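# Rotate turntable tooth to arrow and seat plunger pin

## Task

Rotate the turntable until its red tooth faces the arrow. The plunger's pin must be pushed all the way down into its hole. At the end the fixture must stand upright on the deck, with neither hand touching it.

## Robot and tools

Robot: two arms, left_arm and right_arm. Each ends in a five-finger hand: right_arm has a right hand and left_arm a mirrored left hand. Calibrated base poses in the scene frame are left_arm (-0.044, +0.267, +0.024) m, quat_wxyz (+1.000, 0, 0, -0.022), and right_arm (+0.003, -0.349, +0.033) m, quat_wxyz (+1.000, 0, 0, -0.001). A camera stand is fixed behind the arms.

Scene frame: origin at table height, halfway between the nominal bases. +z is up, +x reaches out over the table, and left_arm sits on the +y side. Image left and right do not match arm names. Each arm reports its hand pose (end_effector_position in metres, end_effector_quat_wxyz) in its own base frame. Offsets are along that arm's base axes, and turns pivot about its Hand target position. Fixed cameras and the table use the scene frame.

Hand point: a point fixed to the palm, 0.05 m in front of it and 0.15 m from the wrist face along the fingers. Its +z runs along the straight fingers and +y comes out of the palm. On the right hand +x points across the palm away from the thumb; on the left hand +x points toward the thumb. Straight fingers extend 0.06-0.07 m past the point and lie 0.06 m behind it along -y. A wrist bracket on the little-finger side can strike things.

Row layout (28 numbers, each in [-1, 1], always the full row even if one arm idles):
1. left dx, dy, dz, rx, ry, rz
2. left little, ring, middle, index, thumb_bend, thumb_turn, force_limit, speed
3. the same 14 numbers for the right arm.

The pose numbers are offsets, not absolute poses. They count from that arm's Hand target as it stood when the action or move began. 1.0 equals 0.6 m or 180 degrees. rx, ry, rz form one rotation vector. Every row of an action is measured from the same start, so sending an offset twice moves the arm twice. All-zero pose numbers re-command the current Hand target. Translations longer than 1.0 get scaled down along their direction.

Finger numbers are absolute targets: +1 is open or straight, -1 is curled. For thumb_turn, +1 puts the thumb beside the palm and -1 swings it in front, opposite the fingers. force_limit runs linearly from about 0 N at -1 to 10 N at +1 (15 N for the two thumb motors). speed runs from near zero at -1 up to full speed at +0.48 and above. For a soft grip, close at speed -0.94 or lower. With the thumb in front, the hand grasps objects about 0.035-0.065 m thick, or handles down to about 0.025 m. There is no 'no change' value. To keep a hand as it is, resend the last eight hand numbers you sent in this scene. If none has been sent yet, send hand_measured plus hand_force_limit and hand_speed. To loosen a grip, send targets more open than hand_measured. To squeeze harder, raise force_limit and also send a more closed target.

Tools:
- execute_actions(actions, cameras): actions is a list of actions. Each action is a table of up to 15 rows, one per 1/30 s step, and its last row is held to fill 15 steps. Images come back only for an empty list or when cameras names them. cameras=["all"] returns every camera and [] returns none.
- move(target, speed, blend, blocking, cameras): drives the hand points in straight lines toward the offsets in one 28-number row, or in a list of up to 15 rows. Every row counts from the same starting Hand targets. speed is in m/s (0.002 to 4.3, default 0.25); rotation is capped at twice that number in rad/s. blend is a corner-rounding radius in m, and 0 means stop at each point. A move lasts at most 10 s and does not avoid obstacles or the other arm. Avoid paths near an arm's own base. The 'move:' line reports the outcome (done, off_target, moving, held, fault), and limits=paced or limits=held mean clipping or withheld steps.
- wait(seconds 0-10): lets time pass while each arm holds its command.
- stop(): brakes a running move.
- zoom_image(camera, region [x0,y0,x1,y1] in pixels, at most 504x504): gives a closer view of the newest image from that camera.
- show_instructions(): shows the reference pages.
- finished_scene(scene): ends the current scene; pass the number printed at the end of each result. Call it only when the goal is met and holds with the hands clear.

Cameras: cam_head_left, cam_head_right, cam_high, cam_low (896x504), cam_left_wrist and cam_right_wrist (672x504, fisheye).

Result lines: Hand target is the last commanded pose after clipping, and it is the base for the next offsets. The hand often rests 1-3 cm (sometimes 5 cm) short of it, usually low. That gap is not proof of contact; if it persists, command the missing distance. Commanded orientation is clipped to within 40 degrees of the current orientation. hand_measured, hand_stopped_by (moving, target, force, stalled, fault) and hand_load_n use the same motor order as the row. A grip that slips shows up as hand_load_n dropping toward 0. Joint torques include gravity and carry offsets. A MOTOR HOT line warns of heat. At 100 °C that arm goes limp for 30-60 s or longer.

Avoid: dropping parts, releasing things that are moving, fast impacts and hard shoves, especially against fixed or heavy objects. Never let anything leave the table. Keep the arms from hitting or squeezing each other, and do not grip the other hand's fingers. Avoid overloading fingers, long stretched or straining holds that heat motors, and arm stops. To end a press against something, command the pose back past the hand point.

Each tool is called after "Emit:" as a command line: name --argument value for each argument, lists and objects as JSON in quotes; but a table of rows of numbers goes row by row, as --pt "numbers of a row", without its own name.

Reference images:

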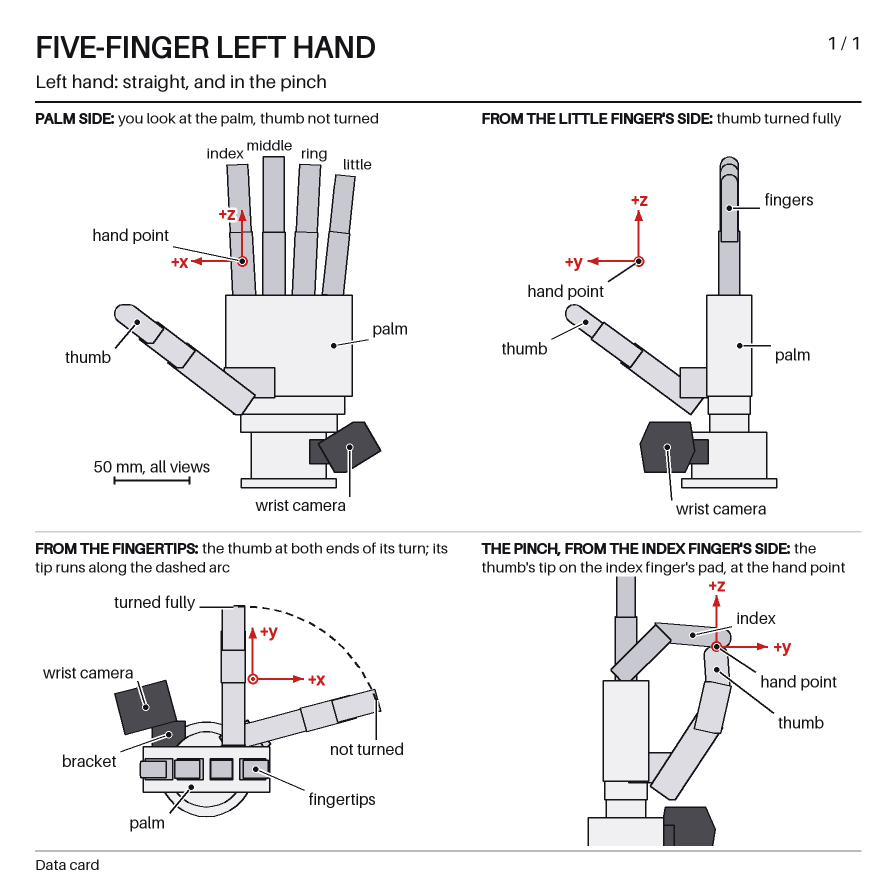

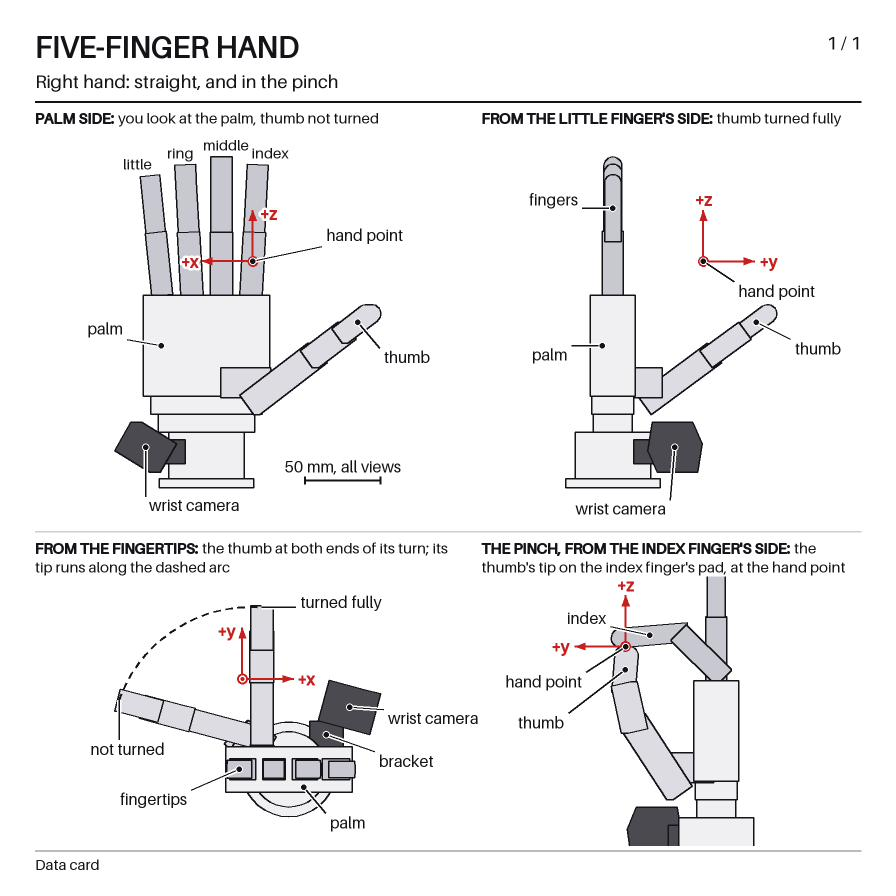

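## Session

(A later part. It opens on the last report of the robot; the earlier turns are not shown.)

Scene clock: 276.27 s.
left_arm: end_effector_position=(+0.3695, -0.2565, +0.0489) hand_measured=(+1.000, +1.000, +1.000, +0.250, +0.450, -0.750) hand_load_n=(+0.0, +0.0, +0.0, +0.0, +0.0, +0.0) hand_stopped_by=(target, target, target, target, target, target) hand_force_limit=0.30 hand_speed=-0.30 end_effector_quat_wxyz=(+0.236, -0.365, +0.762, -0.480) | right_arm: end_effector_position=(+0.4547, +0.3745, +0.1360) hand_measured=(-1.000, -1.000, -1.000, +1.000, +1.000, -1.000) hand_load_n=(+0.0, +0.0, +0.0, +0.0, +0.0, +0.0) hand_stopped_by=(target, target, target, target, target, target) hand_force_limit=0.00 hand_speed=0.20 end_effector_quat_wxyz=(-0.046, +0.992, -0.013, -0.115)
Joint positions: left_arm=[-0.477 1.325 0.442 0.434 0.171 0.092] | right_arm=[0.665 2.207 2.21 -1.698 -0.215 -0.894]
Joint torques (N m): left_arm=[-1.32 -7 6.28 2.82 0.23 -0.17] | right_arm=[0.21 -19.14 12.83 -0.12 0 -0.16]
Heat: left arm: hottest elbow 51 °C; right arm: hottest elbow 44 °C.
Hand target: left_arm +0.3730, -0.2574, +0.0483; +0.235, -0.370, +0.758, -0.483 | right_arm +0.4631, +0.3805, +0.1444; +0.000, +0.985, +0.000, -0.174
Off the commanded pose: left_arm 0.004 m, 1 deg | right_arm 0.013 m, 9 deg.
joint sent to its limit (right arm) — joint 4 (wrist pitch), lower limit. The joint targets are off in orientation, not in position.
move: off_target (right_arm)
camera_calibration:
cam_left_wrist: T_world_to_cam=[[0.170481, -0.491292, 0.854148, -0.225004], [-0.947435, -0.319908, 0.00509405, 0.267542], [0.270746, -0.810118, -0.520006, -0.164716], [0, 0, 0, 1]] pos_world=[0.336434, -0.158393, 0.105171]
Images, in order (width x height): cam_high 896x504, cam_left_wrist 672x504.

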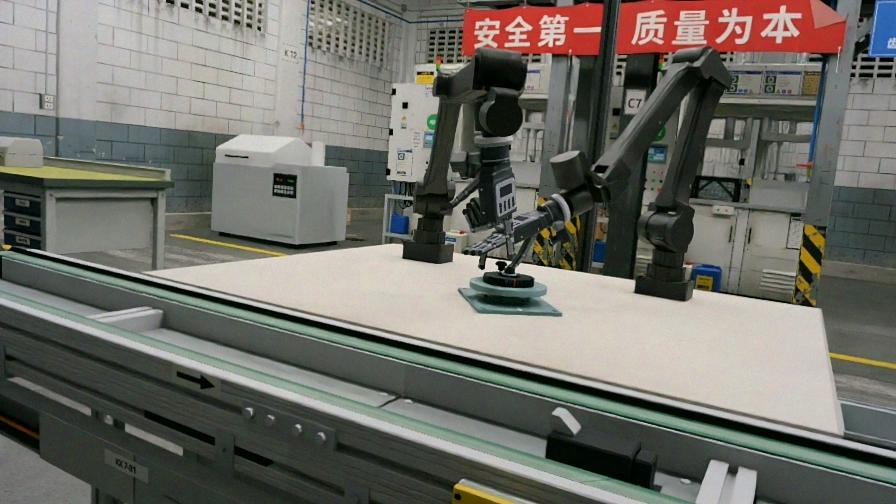

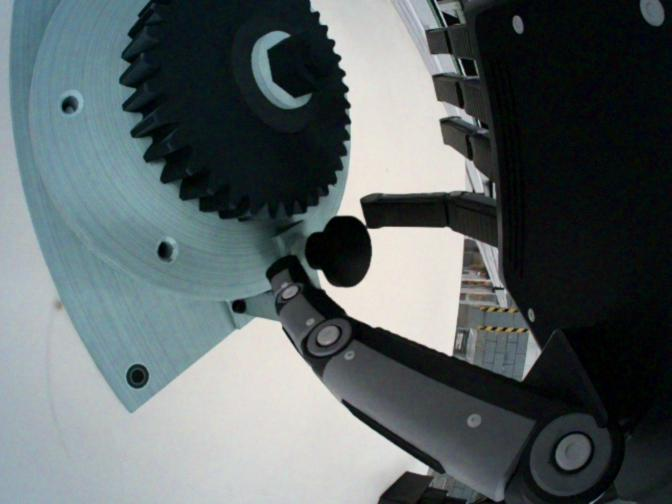

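Emit:
move --pt "0 0 -0.0133 0 0 0 1 1 1 0.25 0.4 -0.75 0.3 -0.3 -0.0367 -0.028 -0.05 0 0 0 -1 -1 -1 1 1 -1 0 0.2" --pt "0 0 -0.0133 0 0 0 1 1 1 -0.35 0.02 -0.75 0.3 -0.75 -0.0367 -0.028 -0.12 0 0 0 -1 -1 -1 1 1 -1 0 0.2" --speed 0.1 --cameras '["cam_high","cam_left_wrist"]'

Emit:
zoom_image --camera "cam_high" --region '[465, 235, 545, 295]'

Emit:
zoom_image --camera "cam_left_wrist" --region '[200, 120, 420, 320]'

Scene clock: 308.53 s.
left_arm: end_effector_position=(+0.3664, -0.2561, +0.0411) hand_measured=(+1.000, +1.000, +1.000, -0.114, +0.208, -0.750) hand_load_n=(+0.0, +0.0, +0.0, +8.5, +9.5, -0.5) hand_stopped_by=(target, target, target, force, force, target) hand_force_limit=0.30 hand_speed=-0.75 end_effector_quat_wxyz=(+0.233, -0.365, +0.763, -0.480) | right_arm: end_effector_position=(+0.4451, +0.3647, +0.0808) hand_measured=(-1.000, -1.000, -1.000, +1.000, +1.000, -1.000) hand_load_n=(+0.0, +0.0, +0.0, +0.0, +0.0, +0.0) hand_stopped_by=(target, target, target, target, target, target) hand_force_limit=0.00 hand_speed=0.20 end_effector_quat_wxyz=(-0.010, +0.987, -0.005, -0.161)
Joint positions: left_arm=[-0.477 1.345 0.43 0.462 0.176 0.091] | right_arm=[0.665 2.282 2.164 -1.698 -0.215 -0.923]
Joint torques (N m): left_arm=[-1.38 -6.3 6.38 3.14 -0.01 -0.15] | right_arm=[-0.09 -18.43 8.73 -0.43 -0.05 -0.14]
Motor temperatures (°C): left_arm=[24 27 46 26 27 27] | right_arm=[26 35 47 24 24 24]
Heat: left arm: hottest elbow 46 °C; right arm: hottest elbow 47 °C.
Hand target: left_arm +0.3730, -0.2573, +0.0402; +0.235, -0.370, +0.758, -0.483 | right_arm +0.4411, +0.3637, +0.0725; +0.000, +0.985, +0.000, -0.174
Off the commanded pose: left_arm 0.007 m, 1 deg | right_arm 0.009 m, 2 deg.
joint sent to its limit (right arm) — joint 4 (wrist pitch), lower limit. The joint targets still meet the commanded pose.
move: done
camera_calibration:
cam_left_wrist: T_world_to_cam=[[0.172925, -0.490806, 0.853936, -0.218361], [-0.948716, -0.315954, 0.0105221, 0.266033], [0.26464, -0.811962, -0.520272, -0.165853], [0, 0, 0, 1]] pos_world=[0.334041, -0.157786, 0.0973782]
Images, in order (width x height): cam_high 896x504, cam_left_wrist 672x504.

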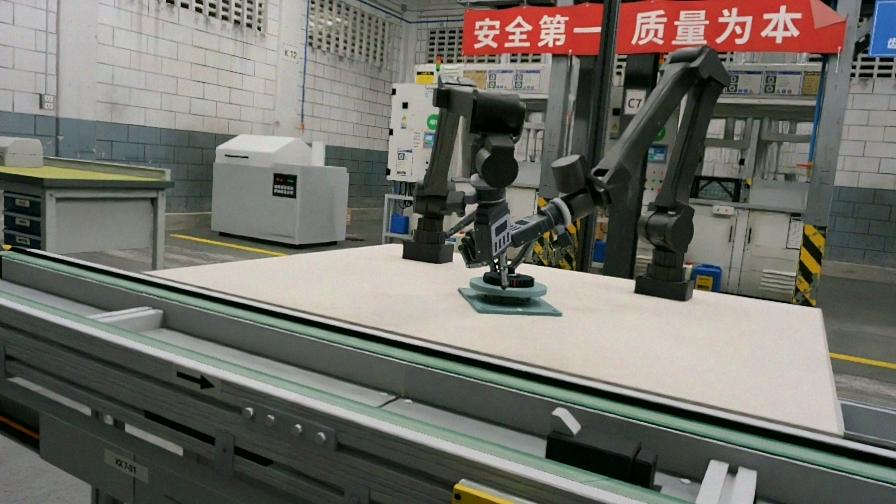

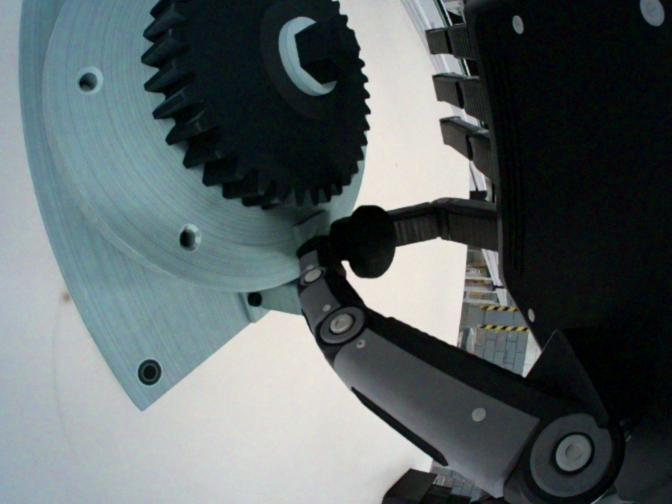

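Scaled by 6.300 from the camera's 896x504 image, which has a finer 1280x720 frame.

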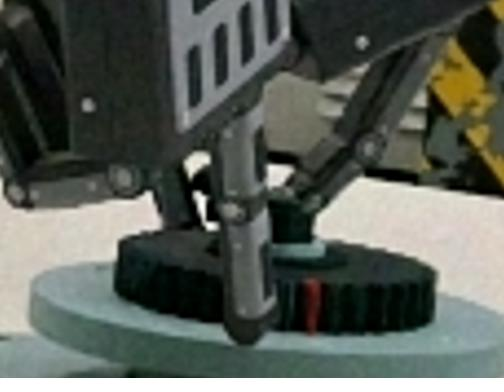

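Scaled by 2.291 from the camera's 672x504 image, which has a finer 960x720 frame.

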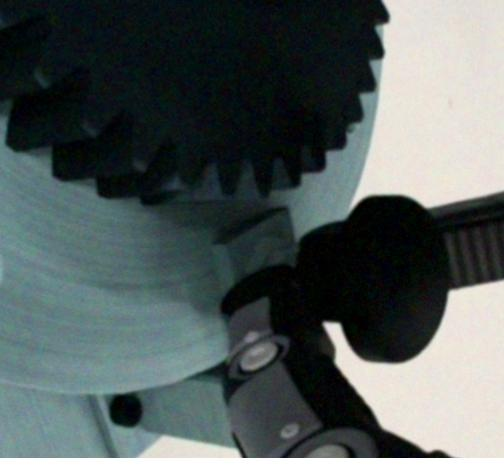

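Emit:
move --pt "0.027 -0.02 0.08 0 0 0 1 1 1 -0.35 0.02 -0.75 0.3 -0.75 -0.036 -0.0167 0 0 0 0 -1 -1 -1 1 1 -1 0 0.2" --speed 0.05 --cameras '["cam_high","cam_left_wrist"]'

Emit:
zoom_image --camera "cam_high" --region '[465, 235, 545, 295]'

Scene clock: 325.57 s.
left_arm: end_effector_position=(+0.3662, -0.2543, +0.0428) hand_measured=(+1.000, +1.000, +1.000, -0.114, +0.208, -0.750) hand_load_n=(+0.0, -0.5, -0.5, +11.5, +6.5, +0.0) hand_stopped_by=(target, target, target, force, force, target) hand_force_limit=0.30 hand_speed=-0.75 end_effector_quat_wxyz=(+0.213, -0.382, +0.780, -0.448) | right_arm: end_effector_position=(+0.4249, +0.3509, +0.0787) hand_measured=(-1.000, -1.000, -1.000, +1.000, +1.000, -1.000) hand_load_n=(+0.5, +0.0, +0.0, +0.0, +0.0, +0.0) hand_stopped_by=(target, target, target, target, target, target) hand_force_limit=0.00 hand_speed=0.20 end_effector_quat_wxyz=(-0.002, +0.985, -0.005, -0.171)
Joint positions: left_arm=[-0.477 1.32 0.486 0.293 0.167 0.087] | right_arm=[0.668 2.224 2.046 -1.664 -0.215 -0.923]
Joint torques (N m): left_arm=[-2.2 -13.04 9.65 1.98 0.09 -0.16] | right_arm=[0.32 -18.78 7.53 0.46 -0.11 -0.07]
Heat: left arm: hottest elbow 44 °C; right arm: hottest elbow 44 °C.
Hand target: left_arm +0.3892, -0.2694, +0.0883; +0.235, -0.370, +0.758, -0.483 | right_arm +0.4194, +0.3538, +0.0723; +0.000, +0.985, +0.000, -0.174
Off the commanded pose: left_arm 0.053 m, 6 deg | right_arm 0.009 m, 1 deg.
move: off_target (left_arm)
camera_calibration:
cam_left_wrist: T_world_to_cam=[[0.242936, -0.523973, 0.816354, -0.251365], [-0.942343, -0.32715, 0.0704486, 0.258658], [0.230157, -0.7864, -0.573239, -0.142112], [0, 0, 0, 1]] pos_world=[0.337518, -0.158845, 0.105517]
Images, in order (width x height): cam_high 896x504, cam_left_wrist 672x504.

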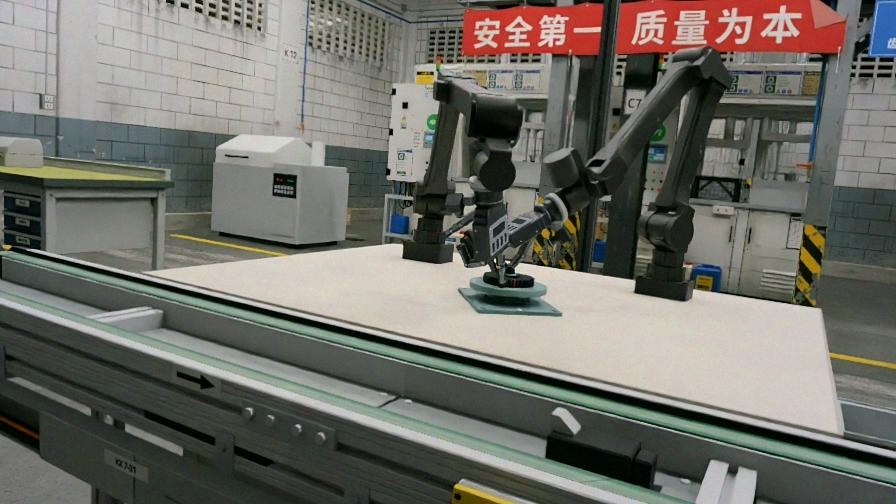

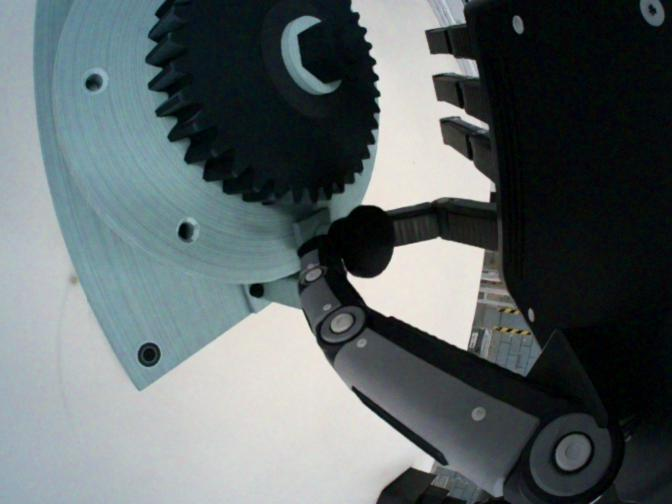

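Scaled by 6.300 from the camera's 896x504 image, which has a finer 1280x720 frame.

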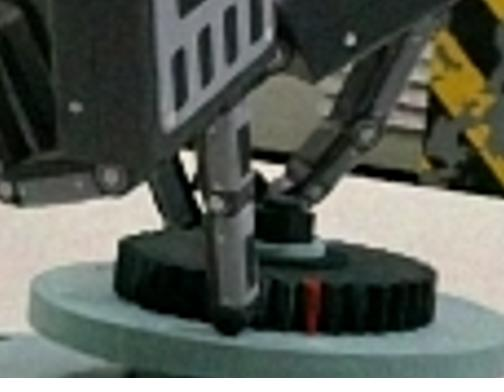

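Emit:
move --target '[0,0,0,0,0,0,1,1,1,-0.35,0.02,-0.75,0.3,-0.75,-0.0115,0.017,0,0,0,0,-1,-1,-1,1,1,-1,0,0.2]' --speed 0.04 --cameras '["cam_left_wrist"]'

Scene clock: 334.90 s.
left_arm: end_effector_position=(+0.3661, -0.2543, +0.0427) hand_measured=(+1.000, +1.000, +1.000, -0.114, +0.208, -0.750) hand_load_n=(-0.5, -0.5, +0.0, +11.0, +6.5, +0.0) hand_stopped_by=(target, target, target, force, force, target) hand_force_limit=0.30 hand_speed=-0.75 end_effector_quat_wxyz=(+0.213, -0.383, +0.780, -0.448) | right_arm: end_effector_position=(+0.4217, +0.3560, +0.0786) hand_measured=(-1.000, -1.000, -1.000, +1.000, +1.000, -1.000) hand_load_n=(+0.0, +0.0, +0.0, -1.0, +0.0, +0.0) hand_stopped_by=(target, target, target, target, target, target) hand_force_limit=0.00 hand_speed=0.20 end_effector_quat_wxyz=(-0.002, +0.986, -0.003, -0.170)
Joint positions: left_arm=[-0.477 1.32 0.486 0.292 0.167 0.087] | right_arm=[0.678 2.223 2.046 -1.66 -0.216 -0.916]
Joint torques (N m): left_arm=[-2.26 -12.98 9.69 1.95 0.09 -0.17] | right_arm=[0.97 -18.61 7.9 0.4 -0.33 0.05]
Heat: left arm: hottest elbow 45 °C; right arm: hottest elbow 43 °C.
Hand target: left_arm +0.3891, -0.2694, +0.0882; +0.235, -0.370, +0.758, -0.483 | right_arm +0.4125, +0.3640, +0.0723; +0.000, +0.985, +0.000, -0.174
Off the commanded pose: left_arm 0.053 m, 6 deg | right_arm 0.014 m, 1 deg.
move: off_target (left_arm, right_arm)
camera_calibration:
cam_left_wrist: T_world_to_cam=[[0.2432, -0.52411, 0.816188, -0.251353], [-0.942322, -0.327153, 0.0707057, 0.258537], [0.229961, -0.786308, -0.573444, -0.142043], [0, 0, 0, 1]] pos_world=[0.337418, -0.158845, 0.105417]
Images, in order (width x height): cam_left_wrist 672x504.

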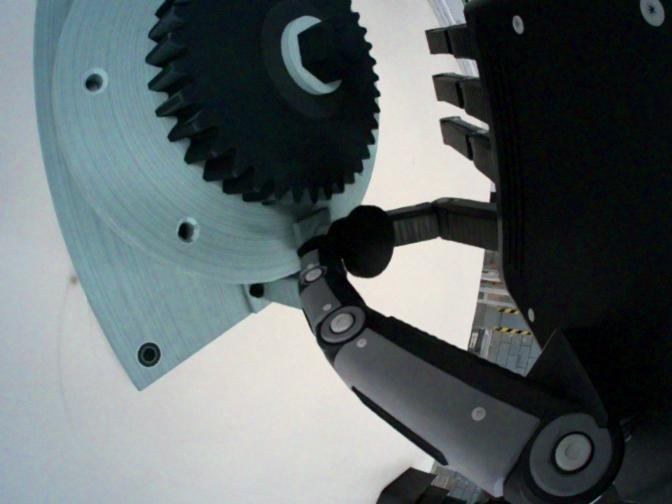

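Emit:
move --target '[0,0,0,0,0,0,1,1,1,-0.35,0.02,-0.75,0.3,-0.75,-0.0110,0.0105,0,0,0,0,-1,-1,-1,1,1,-1,0,0.2]' --speed 0.04 --cameras '["cam_left_wrist"]'

Scene clock: 341.37 s.
left_arm: end_effector_position=(+0.3661, -0.2543, +0.0427) hand_measured=(+1.000, +1.000, +1.000, -0.114, +0.208, -0.750) hand_load_n=(+0.0, +0.0, +0.0, +11.5, +6.5, +0.0) hand_stopped_by=(target, target, target, force, force, target) hand_force_limit=0.30 hand_speed=-0.75 end_effector_quat_wxyz=(+0.213, -0.383, +0.780, -0.448) | right_arm: end_effector_position=(+0.4175, +0.3642, +0.0787) hand_measured=(-1.000, -1.000, -1.000, +1.000, +1.000, -1.000) hand_load_n=(-0.5, +0.0, +0.0, +0.0, +0.0, +0.0) hand_stopped_by=(target, target, target, target, target, target) hand_force_limit=0.00 hand_speed=0.20 end_effector_quat_wxyz=(-0.004, +0.986, -0.003, -0.166)
Joint positions: left_arm=[-0.477 1.32 0.486 0.292 0.167 0.087] | right_arm=[0.692 2.221 2.046 -1.65 -0.217 -0.901]
Joint torques (N m): left_arm=[-2.2 -13.04 9.7 1.96 0.09 -0.16] | right_arm=[0.97 -18.73 7.45 0.21 -0.4 0.03]
Motor temperatures (°C): left_arm=[24 27 46 25 27 27] | right_arm=[26 34 42 24 24 24]
Heat: left arm: hottest elbow 46 °C; right arm: hottest elbow 42 °C.
Hand target: left_arm +0.3891, -0.2694, +0.0882; +0.235, -0.370, +0.758, -0.483 | right_arm +0.4059, +0.3703, +0.0724; +0.000, +0.985, +0.000, -0.174
Off the commanded pose: left_arm 0.053 m, 6 deg | right_arm 0.015 m, 1 deg.
move: off_target (left_arm, right_arm)
camera_calibration:
cam_left_wrist: T_world_to_cam=[[0.2432, -0.52411, 0.816188, -0.251353], [-0.942322, -0.327153, 0.0707057, 0.258537], [0.229961, -0.786308, -0.573444, -0.142043], [0, 0, 0, 1]] pos_world=[0.337418, -0.158845, 0.105417]
Images, in order (width x height): cam_left_wrist 672x504.

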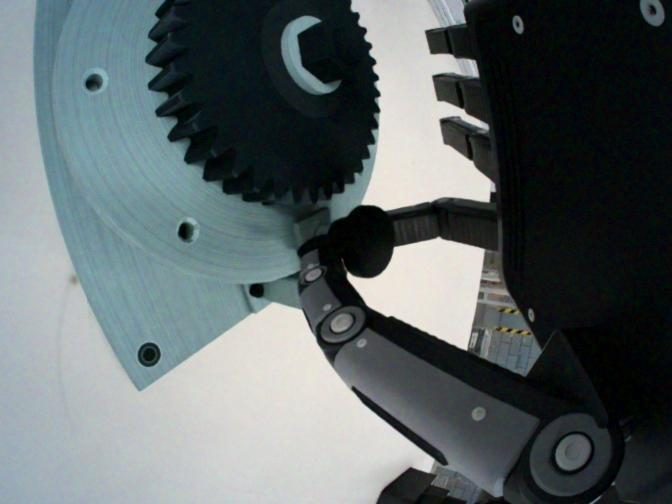

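Emit:
move --target '[0.0378,-0.0338,0.0875,0,0,0,1,1,1,-0.35,0.02,-0.75,0.3,-0.75,0,0,0,0,0,0,-1,-1,-1,1,1,-1,0,0.2]' --speed 0.05 --cameras '["cam_left_wrist","cam_high"]'

Emit:
zoom_image --camera "cam_high" --region '[465, 235, 545, 295]'

Scene clock: 358.47 s.
left_arm: end_effector_position=(+0.3661, -0.2547, +0.0480) hand_measured=(+1.000, +1.000, +1.000, -0.114, +0.208, -0.750) hand_load_n=(+0.0, +0.0, +0.0, +11.0, +11.0, -1.0) hand_stopped_by=(target, target, target, force, force, target) hand_force_limit=0.30 hand_speed=-0.75 end_effector_quat_wxyz=(+0.193, -0.399, +0.799, -0.406) | right_arm: end_effector_position=(+0.4158, +0.3662, +0.0788) hand_measured=(-1.000, -1.000, -1.000, +1.000, +1.000, -1.000) hand_load_n=(+0.0, +0.0, +0.0, +0.0, +0.0, +0.0) hand_stopped_by=(target, target, target, target, target, target) hand_force_limit=0.00 hand_speed=0.20 end_effector_quat_wxyz=(-0.005, +0.986, -0.002, -0.166)
Joint positions: left_arm=[-0.489 1.307 0.567 0.094 0.139 0.087] | right_arm=[0.696 2.221 2.046 -1.65 -0.22 -0.9]
Joint torques (N m): left_arm=[-2.84 -16.67 13.59 2.67 0.61 -0.26] | right_arm=[0.67 -18.67 7.45 0.21 -0.32 0.02]
Heat: left arm: hottest elbow 47 °C; right arm: hottest elbow 41 °C.
Hand target: left_arm +0.4119, -0.2897, +0.1410; +0.235, -0.370, +0.758, -0.483 | right_arm +0.4059, +0.3703, +0.0724; +0.000, +0.985, +0.000, -0.174
Off the commanded pose: left_arm 0.109 m, 12 deg | right_arm 0.012 m, 1 deg.
move: off_target (left_arm, right_arm)
camera_calibration:
cam_left_wrist: T_world_to_cam=[[0.315961, -0.569531, 0.758817, -0.291334], [-0.930281, -0.3431, 0.129842, 0.246713], [0.186401, -0.746938, -0.638231, -0.110259], [0, 0, 0, 1]] pos_world=[0.342116, -0.163633, 0.118665]
Images, in order (width x height): cam_high 896x504, cam_left_wrist 672x504.

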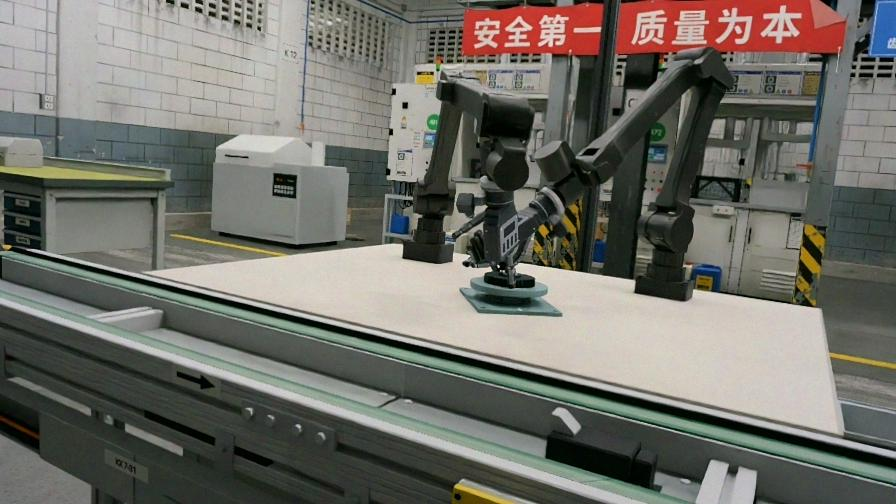

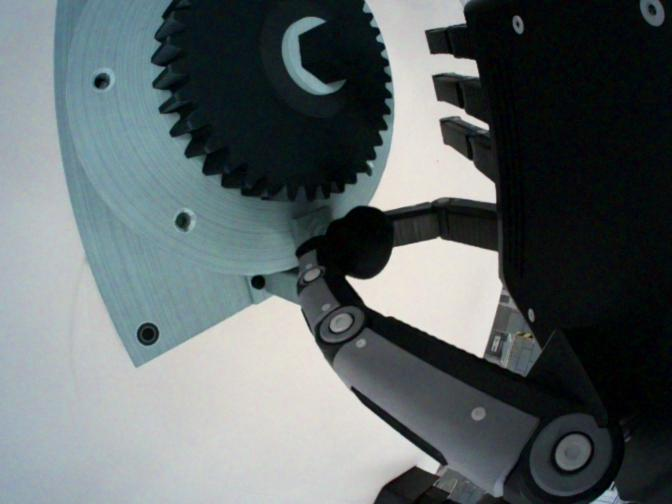

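Scaled by 6.300 from the camera's 896x504 image, which has a finer 1280x720 frame.

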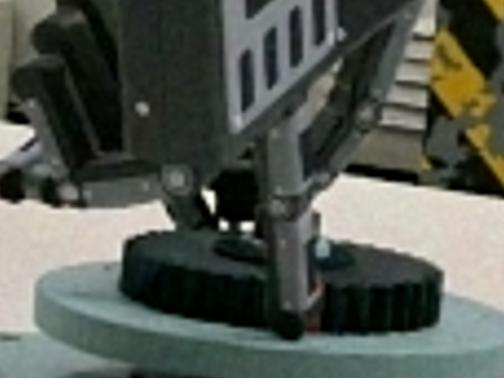

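Emit:
move --target '[0,0,0,0,0,0,1,1,1,-0.35,0.02,-0.75,0.3,-0.75,-0.0078,0.0045,0,0,0,0,-1,-1,-1,1,1,-1,0,0.2]' --speed 0.04 --cameras '["cam_left_wrist"]'

Scene clock: 387.00 s.
left_arm: end_effector_position=(+0.3661, -0.2547, +0.0480) hand_measured=(+1.000, +1.000, +1.000, -0.114, +0.208, -0.750) hand_load_n=(+0.0, +0.0, +0.0, +10.5, +11.0, -1.0) hand_stopped_by=(target, target, target, force, force, target) hand_force_limit=0.30 hand_speed=-0.75 end_effector_quat_wxyz=(+0.193, -0.399, +0.799, -0.406) | right_arm: end_effector_position=(+0.4127, +0.3684, +0.0787) hand_measured=(-1.000, -1.000, -1.000, +1.000, +1.000, -1.000) hand_load_n=(+0.0, +0.0, +0.0, -0.5, +0.0, -0.5) hand_stopped_by=(target, target, target, target, target, target) hand_force_limit=0.00 hand_speed=0.20 end_effector_quat_wxyz=(-0.006, +0.986, -0.002, -0.166)
Joint positions: left_arm=[-0.489 1.307 0.567 0.094 0.139 0.087] | right_arm=[0.701 2.216 2.038 -1.644 -0.222 -0.894]
Joint torques (N m): left_arm=[-2.9 -16.67 13.6 2.59 0.61 -0.25] | right_arm=[0.97 -18.73 7.25 0.24 -0.29 0.01]
Motor temperatures (°C): left_arm=[24 30 58 25 27 27] | right_arm=[25 37 39 24 24 24]
Heat: left arm: hottest elbow 58 °C; right arm: hottest elbow 39 °C.
Hand target: left_arm +0.4119, -0.2897, +0.1410; +0.235, -0.370, +0.758, -0.483 | right_arm +0.4013, +0.3729, +0.0724; +0.000, +0.985, +0.000, -0.174
Off the commanded pose: left_arm 0.109 m, 12 deg | right_arm 0.014 m, 1 deg.
move: off_target (left_arm, right_arm)
camera_calibration:
cam_left_wrist: T_world_to_cam=[[0.315961, -0.569531, 0.758817, -0.291334], [-0.930281, -0.3431, 0.129842, 0.246713], [0.186401, -0.746938, -0.638231, -0.110259], [0, 0, 0, 1]] pos_world=[0.342116, -0.163633, 0.118665]
Images, in order (width x height): cam_left_wrist 672x504.

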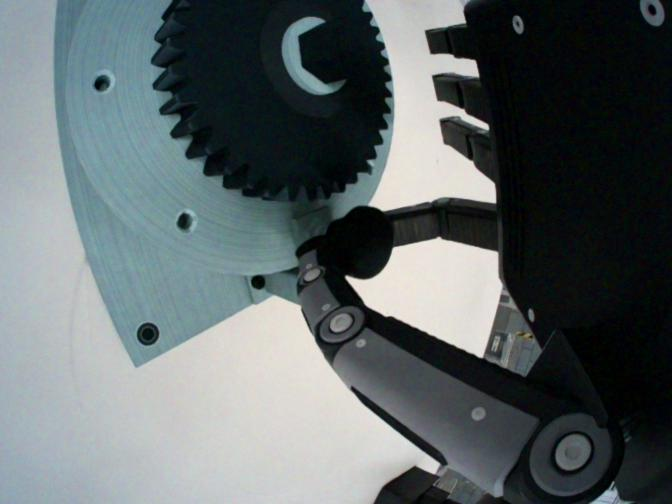

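Emit:
move --target '[0,0,0,0,0,0,1,1,1,-0.35,0.02,-0.75,0.3,-0.75,-0.0085,0.004,0,0,0,0,-1,-1,-1,1,1,-1,0,0.2]' --speed 0.04 --cameras '["cam_left_wrist"]'

Scene clock: 397.53 s.
left_arm: end_effector_position=(+0.3661, -0.2547, +0.0480) hand_measured=(+1.000, +1.000, +1.000, -0.114, +0.208, -0.750) hand_load_n=(+0.0, +0.0, +0.0, +10.5, +11.0, -1.0) hand_stopped_by=(target, target, target, force, force, target) hand_force_limit=0.30 hand_speed=-0.75 end_effector_quat_wxyz=(+0.193, -0.399, +0.799, -0.406) | right_arm: end_effector_position=(+0.4099, +0.3706, +0.0786) hand_measured=(-1.000, -1.000, -1.000, +1.000, +1.000, -1.000) hand_load_n=(+0.0, +0.0, +0.0, +0.0, +0.0, +0.0) hand_stopped_by=(target, target, target, target, target, target) hand_force_limit=0.00 hand_speed=0.20 end_effector_quat_wxyz=(-0.007, +0.987, -0.004, -0.163)
Joint positions: left_arm=[-0.489 1.307 0.567 0.094 0.139 0.087] | right_arm=[0.706 2.208 2.026 -1.632 -0.222 -0.884]
Joint torques (N m): left_arm=[-2.9 -16.73 13.61 2.59 0.61 -0.25] | right_arm=[1.67 -18.61 7.2 0.1 -0.37 0]
Motor temperatures (°C): left_arm=[24 30 61 26 27 27] | right_arm=[25 37 40 24 24 24]
Heat: left arm: hottest elbow 61 °C; right arm: hottest elbow 40 °C.
Hand target: left_arm +0.4119, -0.2897, +0.1410; +0.235, -0.370, +0.758, -0.483 | right_arm +0.3962, +0.3754, +0.0724; +0.000, +0.985, +0.000, -0.174
Off the commanded pose: left_arm 0.109 m, 12 deg | right_arm 0.016 m, 2 deg.
move: off_target (left_arm, right_arm)
camera_calibration:
cam_left_wrist: T_world_to_cam=[[0.315961, -0.569531, 0.758817, -0.291334], [-0.930281, -0.3431, 0.129842, 0.246713], [0.186401, -0.746938, -0.638231, -0.110259], [0, 0, 0, 1]] pos_world=[0.342116, -0.163633, 0.118665]
Images, in order (width x height): cam_left_wrist 672x504.

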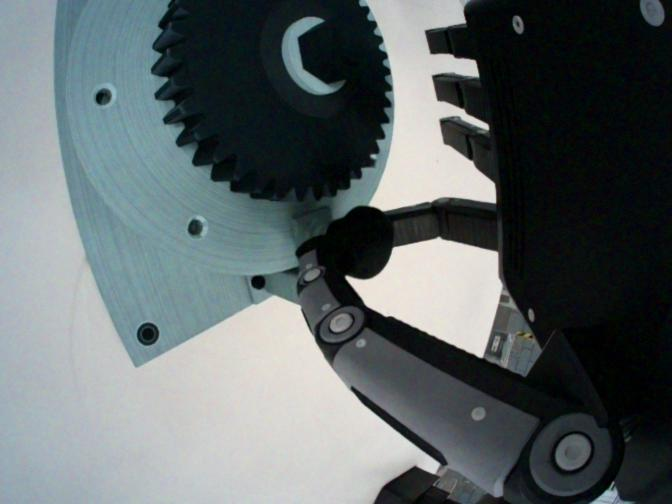

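Emit:
move --target '[-0.115,0.085,-0.26,0,0,0,1,1,1,-0.35,0.02,-0.75,0.3,-0.75,0,0,0,0,0,0,-1,-1,-1,1,1,-1,0,0.2]' --speed 0.06 --cameras '["cam_left_wrist"]'

Emit:
zoom_image --camera "cam_left_wrist" --region '[60, 60, 400, 360]'

Scene clock: 410.57 s.
left_arm: end_effector_position=(+0.3587, -0.2529, +0.0333) hand_measured=(+1.000, +1.000, +1.000, -0.114, +0.204, -0.750) hand_load_n=(+0.0, +0.0, +0.0, +16.5, -1.0, -1.0) hand_stopped_by=(target, target, target, force, force, target) hand_force_limit=0.30 hand_speed=-0.75 end_effector_quat_wxyz=(+0.259, -0.348, +0.731, -0.526) | right_arm: end_effector_position=(+0.4097, +0.3707, +0.0786) hand_measured=(-1.000, -1.000, -1.000, +1.000, +1.000, -1.000) hand_load_n=(+0.0, +0.0, +0.0, +0.0, -0.5, +0.0) hand_stopped_by=(target, target, target, target, target, target) hand_force_limit=0.00 hand_speed=0.20 end_effector_quat_wxyz=(-0.007, +0.987, -0.004, -0.163)
Joint positions: left_arm=[-0.471 1.424 0.326 0.774 0.188 0.075] | right_arm=[0.707 2.208 2.026 -1.632 -0.222 -0.884]
Joint torques (N m): left_arm=[-0.91 -1.96 3.1 1.01 -0.07 0.08] | right_arm=[1.08 -18.67 7.21 0.03 -0.38 0.01]
Motor temperatures (°C): left_arm=[24 30 61 26 27 27] | right_arm=[25 35 40 24 24 24]
Heat: left arm: hottest elbow 61 °C; right arm: hottest elbow 40 °C.
Hand target: left_arm +0.3428, -0.2387, -0.0151; +0.235, -0.370, +0.758, -0.483 | right_arm +0.3962, +0.3754, +0.0724; +0.000, +0.985, +0.000, -0.174
Off the commanded pose: left_arm 0.053 m, 7 deg | right_arm 0.016 m, 2 deg.
move: off_target (left_arm, right_arm)
camera_calibration:
cam_left_wrist: T_world_to_cam=[[0.0809602, -0.425069, 0.901533, -0.160788], [-0.945531, -0.318887, -0.0654426, 0.260469], [0.315305, -0.847129, -0.427733, -0.195526], [0, 0, 0, 1]] pos_world=[0.320949, -0.150922, 0.0783684]
Images, in order (width x height): cam_left_wrist 672x504.

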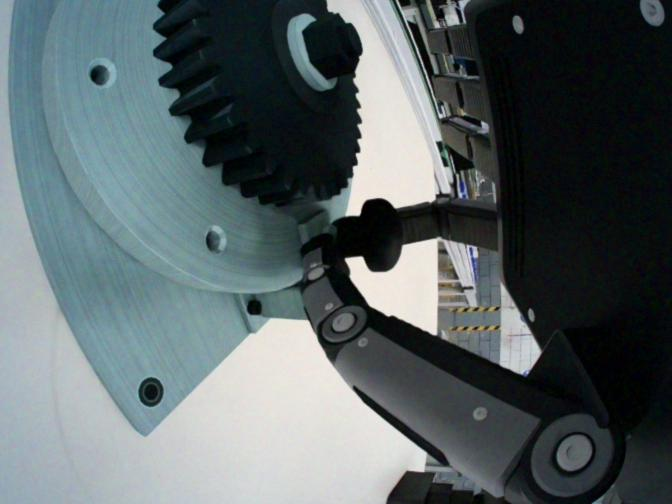

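Scaled by 1.482 from the camera's 672x504 image, which has a finer 960x720 frame.

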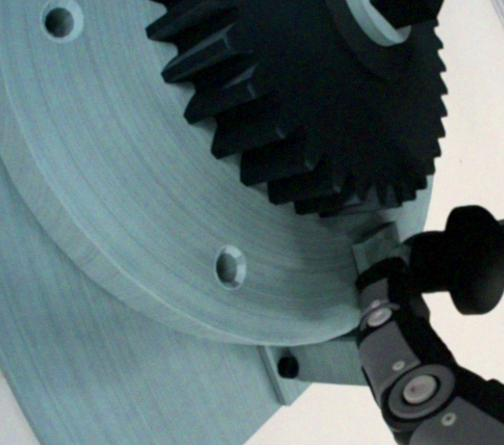

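Emit:
move --target '[0.046,-0.034,0.095,0,0,0,1,1,1,-0.35,0.02,-0.75,0.3,-0.75,0,0,0,0,0,0,-1,-1,-1,1,1,-1,0,0.2]' --speed 0.08 --cameras '["cam_left_wrist"]'

Emit:
zoom_image --camera "cam_left_wrist" --region '[60, 60, 400, 360]'

Scene clock: 428.03 s.
left_arm: end_effector_position=(+0.3623, -0.2528, +0.0363) hand_measured=(+1.000, +1.000, +1.000, -0.114, +0.206, -0.750) hand_load_n=(+0.0, +0.0, +0.0, +5.5, +5.5, +0.0) hand_stopped_by=(target, target, target, force, force, target) hand_force_limit=0.30 hand_speed=-0.75 end_effector_quat_wxyz=(+0.232, -0.372, +0.758, -0.484) | right_arm: end_effector_position=(+0.4097, +0.3707, +0.0786) hand_measured=(-1.000, -1.000, -1.000, +1.000, +1.000, -1.000) hand_load_n=(+0.0, +0.0, +0.0, +0.0, -0.5, +0.0) hand_stopped_by=(target, target, target, target, target, target) hand_force_limit=0.00 hand_speed=0.20 end_effector_quat_wxyz=(-0.007, +0.987, -0.004, -0.163)
Joint positions: left_arm=[-0.472 1.352 0.406 0.5 0.176 0.074] | right_arm=[0.707 2.208 2.026 -1.632 -0.222 -0.884]
Joint torques (N m): left_arm=[-2.55 -7.77 7.64 1.31 -0.34 -0.01] | right_arm=[1.03 -18.67 7.21 0.03 -0.38 0.01]
Motor temperatures (°C): left_arm=[24 29 52 25 27 27] | right_arm=[25 34 40 24 24 24]
Heat: left arm: hottest elbow 52 °C; right arm: hottest elbow 40 °C.
Hand target: left_arm +0.3704, -0.2591, +0.0418; +0.235, -0.370, +0.758, -0.483 | right_arm +0.3962, +0.3754, +0.0724; +0.000, +0.985, +0.000, -0.174
Off the commanded pose: left_arm 0.012 m, 0 deg | right_arm 0.016 m, 2 deg.
move: off_target (left_arm, right_arm)
camera_calibration:
cam_left_wrist: T_world_to_cam=[[0.180782, -0.475879, 0.860731, -0.21127], [-0.944822, -0.327112, 0.017591, 0.258779], [0.273184, -0.816417, -0.508757, -0.169277], [0, 0, 0, 1]] pos_world=[0.328938, -0.15409, 0.0911743]
Images, in order (width x height): cam_left_wrist 672x504.

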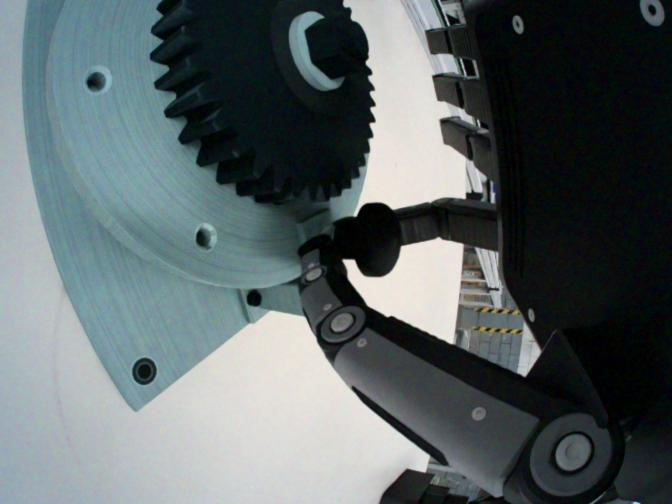

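Scaled by 1.482 from the camera's 672x504 image, which has a finer 960x720 frame.

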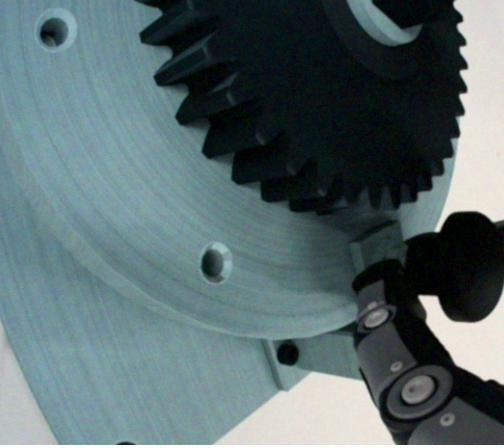

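Open the left pinch, retract the right.

Emit:
move --pt "0 0 0 0 0 0 1 1 1 0.25 0.45 -0.75 0.3 -0.4 0 0 0 0 0 0 -1 -1 -1 1 1 -1 0 0.2" --pt "0 0 0 0 0 0 1 1 1 0.25 0.45 -0.75 0.3 -0.4 0.05 -0.005 0.0 0 0 0 -1 -1 -1 1 1 -1 0 0.2" --pt "0 0 0 0 0 0 1 1 1 0.25 0.45 -0.75 0.3 -0.4 0.15 -0.02 0.16 0 0 0 -1 -1 -1 1 1 -1 0 0.2" --speed 0.12 --blend '[0,0.01,0]' --cameras '["cam_high", "cam_left_wrist", "cam_low"]'

Emit:
zoom_image --camera "cam_high" --region '[470, 245, 530, 285]'

Scene clock: 439.17 s.
left_arm: end_effector_position=(+0.3665, -0.2533, +0.0395) hand_measured=(+1.000, +1.000, +1.000, +0.250, +0.448, -0.750) hand_load_n=(+0.0, +0.0, +0.0, +0.0, -2.0, +0.0) hand_stopped_by=(target, target, target, target, target, target) hand_force_limit=0.30 hand_speed=-0.40 end_effector_quat_wxyz=(+0.236, -0.373, +0.755, -0.484) | right_arm: end_effector_position=(+0.4751, +0.3611, +0.1588) hand_measured=(-1.000, -1.000, -1.000, +1.000, +1.000, -1.000) hand_load_n=(+0.0, +0.0, +0.0, +0.0, +0.0, +0.0) hand_stopped_by=(target, target, target, target, target, target) hand_force_limit=0.00 hand_speed=0.20 end_effector_quat_wxyz=(-0.061, +0.994, -0.010, -0.088)
Joint positions: left_arm=[-0.472 1.351 0.414 0.496 0.168 0.074] | right_arm=[0.633 2.181 2.239 -1.697 -0.204 -0.925]
Joint torques (N m): left_arm=[-2.55 -7.59 7.17 1.44 0.01 0] | right_arm=[-0.56 -18.49 13.01 -0.02 0.02 -0.16]
Heat: left arm: hottest elbow 50 °C; right arm: hottest elbow 40 °C.
Hand target: left_arm +0.3704, -0.2591, +0.0418; +0.235, -0.370, +0.758, -0.483 | right_arm +0.4862, +0.3633, +0.1685; +0.000, +0.985, +0.000, -0.174
Off the commanded pose: left_arm 0.007 m, 1 deg | right_arm 0.015 m, 12 deg.
joint sent to its limit (right arm) — joint 4 (wrist pitch), lower limit. The joint targets are off in orientation, not in position.
move: off_target (right_arm)
camera_calibration:
cam_left_wrist: T_world_to_cam=[[0.17872, -0.474728, 0.861796, -0.213961], [-0.942483, -0.334057, 0.0114344, 0.260047], [0.282461, -0.814272, -0.507126, -0.172054], [0, 0, 0, 1]] pos_world=[0.331928, -0.154801, 0.0941643]
Images, in order (width x height): cam_high 896x504, cam_low 896x504, cam_left_wrist 672x504.

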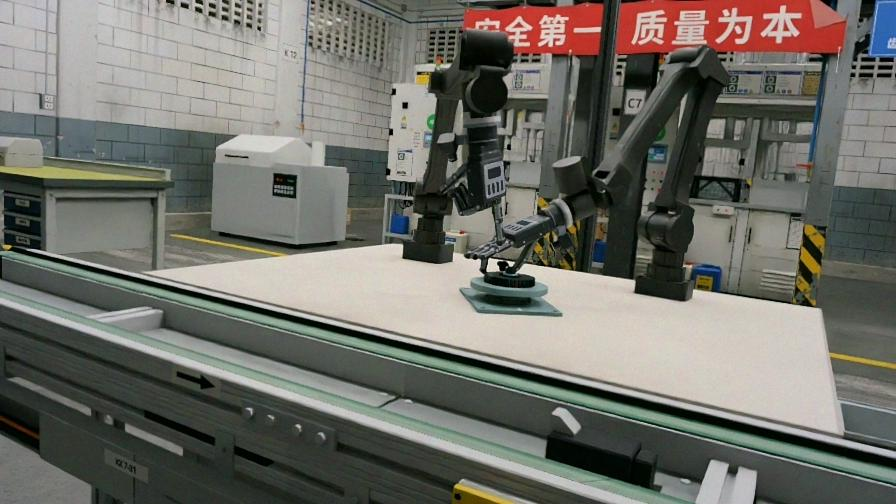

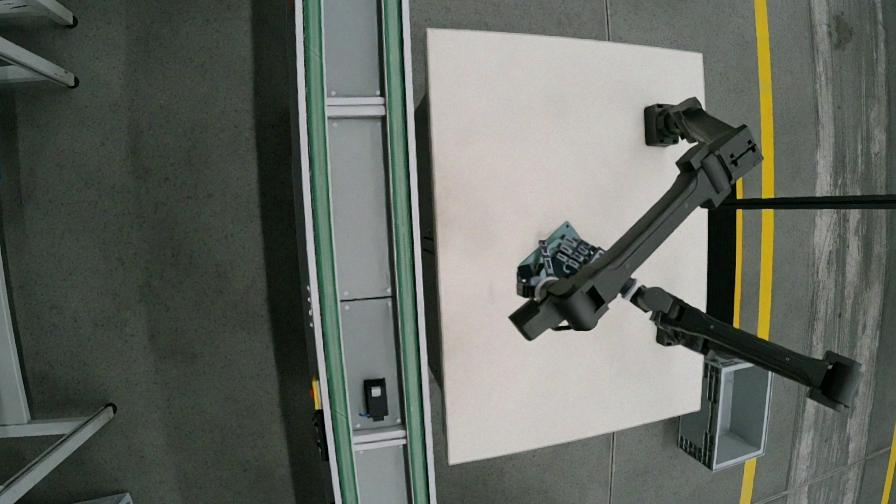

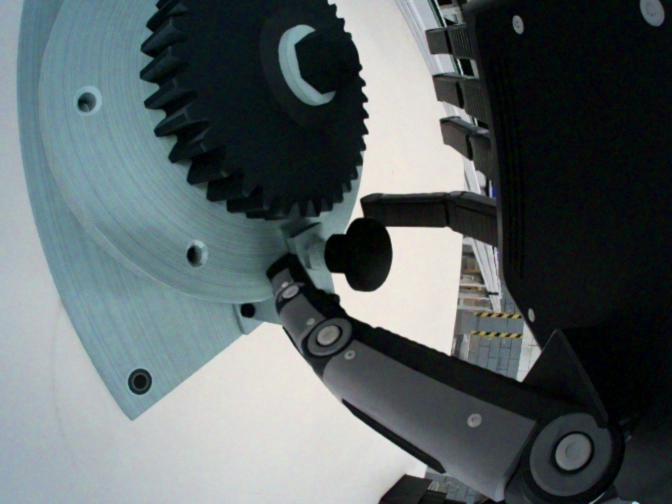

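Scaled by 8.400 from the camera's 896x504 image, which has a finer 1280x720 frame.

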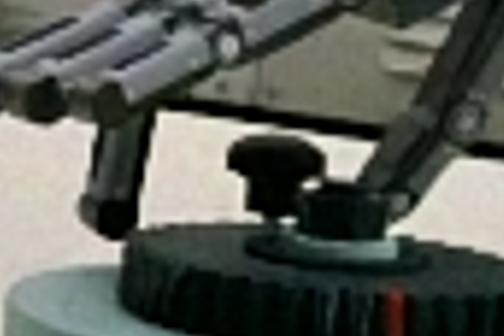

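Emit:
wait --seconds 0 --cameras '["cam_head_left", "cam_head_right"]'

Emit:
zoom_image --camera "cam_head_right" --region '[330, 200, 490, 300]'

Emit:
zoom_image --camera "cam_head_left" --region '[370, 200, 530, 300]'

Scene clock: 448.00 s.
left_arm: end_effector_position=(+0.3665, -0.2533, +0.0395) hand_measured=(+1.000, +1.000, +1.000, +0.250, +0.448, -0.750) hand_load_n=(+0.0, +0.0, +0.0, +0.0, -2.0, +0.0) hand_stopped_by=(target, target, target, target, target, target) hand_force_limit=0.30 hand_speed=-0.40 end_effector_quat_wxyz=(+0.236, -0.373, +0.755, -0.484) | right_arm: end_effector_position=(+0.4751, +0.3610, +0.1588) hand_measured=(-1.000, -1.000, -1.000, +1.000, +1.000, -1.000) hand_load_n=(+0.0, +0.5, +0.0, +0.0, +0.0, +0.0) hand_stopped_by=(target, target, target, target, target, target) hand_force_limit=0.00 hand_speed=0.20 end_effector_quat_wxyz=(-0.061, +0.994, -0.010, -0.088)
Joint positions: left_arm=[-0.472 1.351 0.414 0.496 0.168 0.074] | right_arm=[0.633 2.181 2.239 -1.697 -0.204 -0.925]
Joint torques (N m): left_arm=[-2.55 -7.59 7.17 1.43 0.01 -0.01] | right_arm=[-0.85 -18.26 13.03 -0.01 0.02 -0.15]
Heat: left arm: hottest elbow 49 °C; right arm: hottest elbow 43 °C.
Hand target: left_arm +0.3704, -0.2591, +0.0418; +0.235, -0.370, +0.758, -0.483 | right_arm +0.4862, +0.3633, +0.1685; +0.000, +0.985, +0.000, -0.174
Off the commanded pose: left_arm 0.007 m, 1 deg | right_arm 0.015 m, 12 deg.
Images, in order (width x height): cam_head_left 896x504, cam_head_right 896x504.

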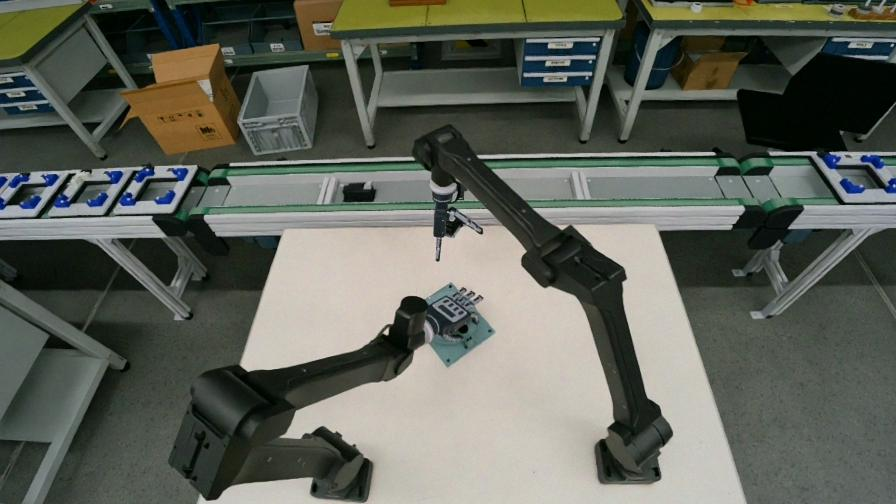

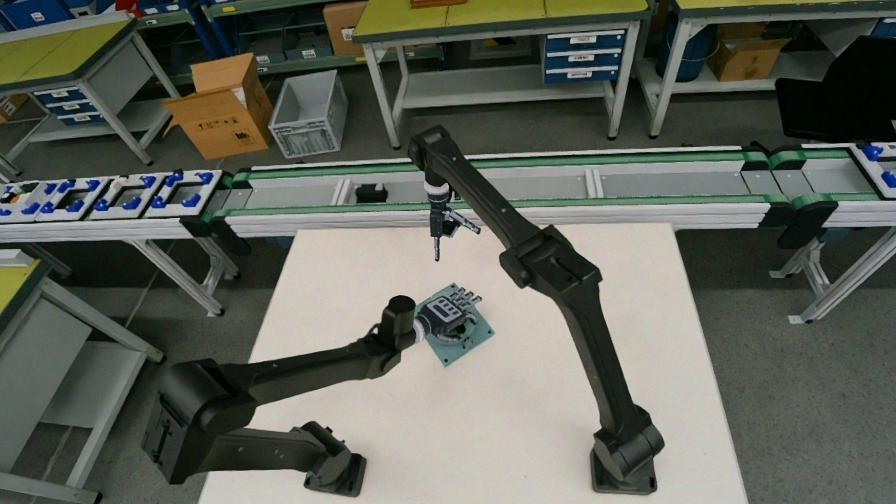

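Scaled by 3.150 from the camera's 896x504 image, which has a finer 1280x720 frame.

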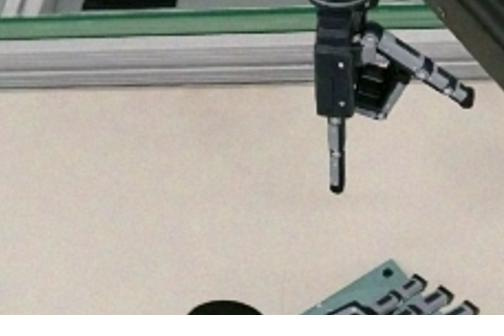

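Scaled by 3.150 from the camera's 896x504 image, which has a finer 1280x720 frame.

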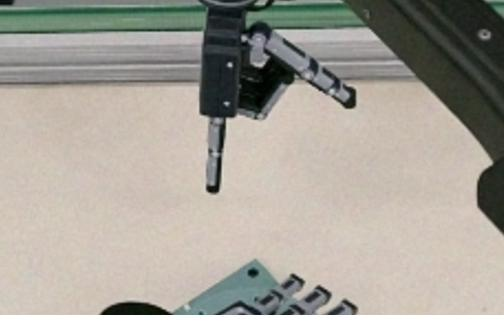

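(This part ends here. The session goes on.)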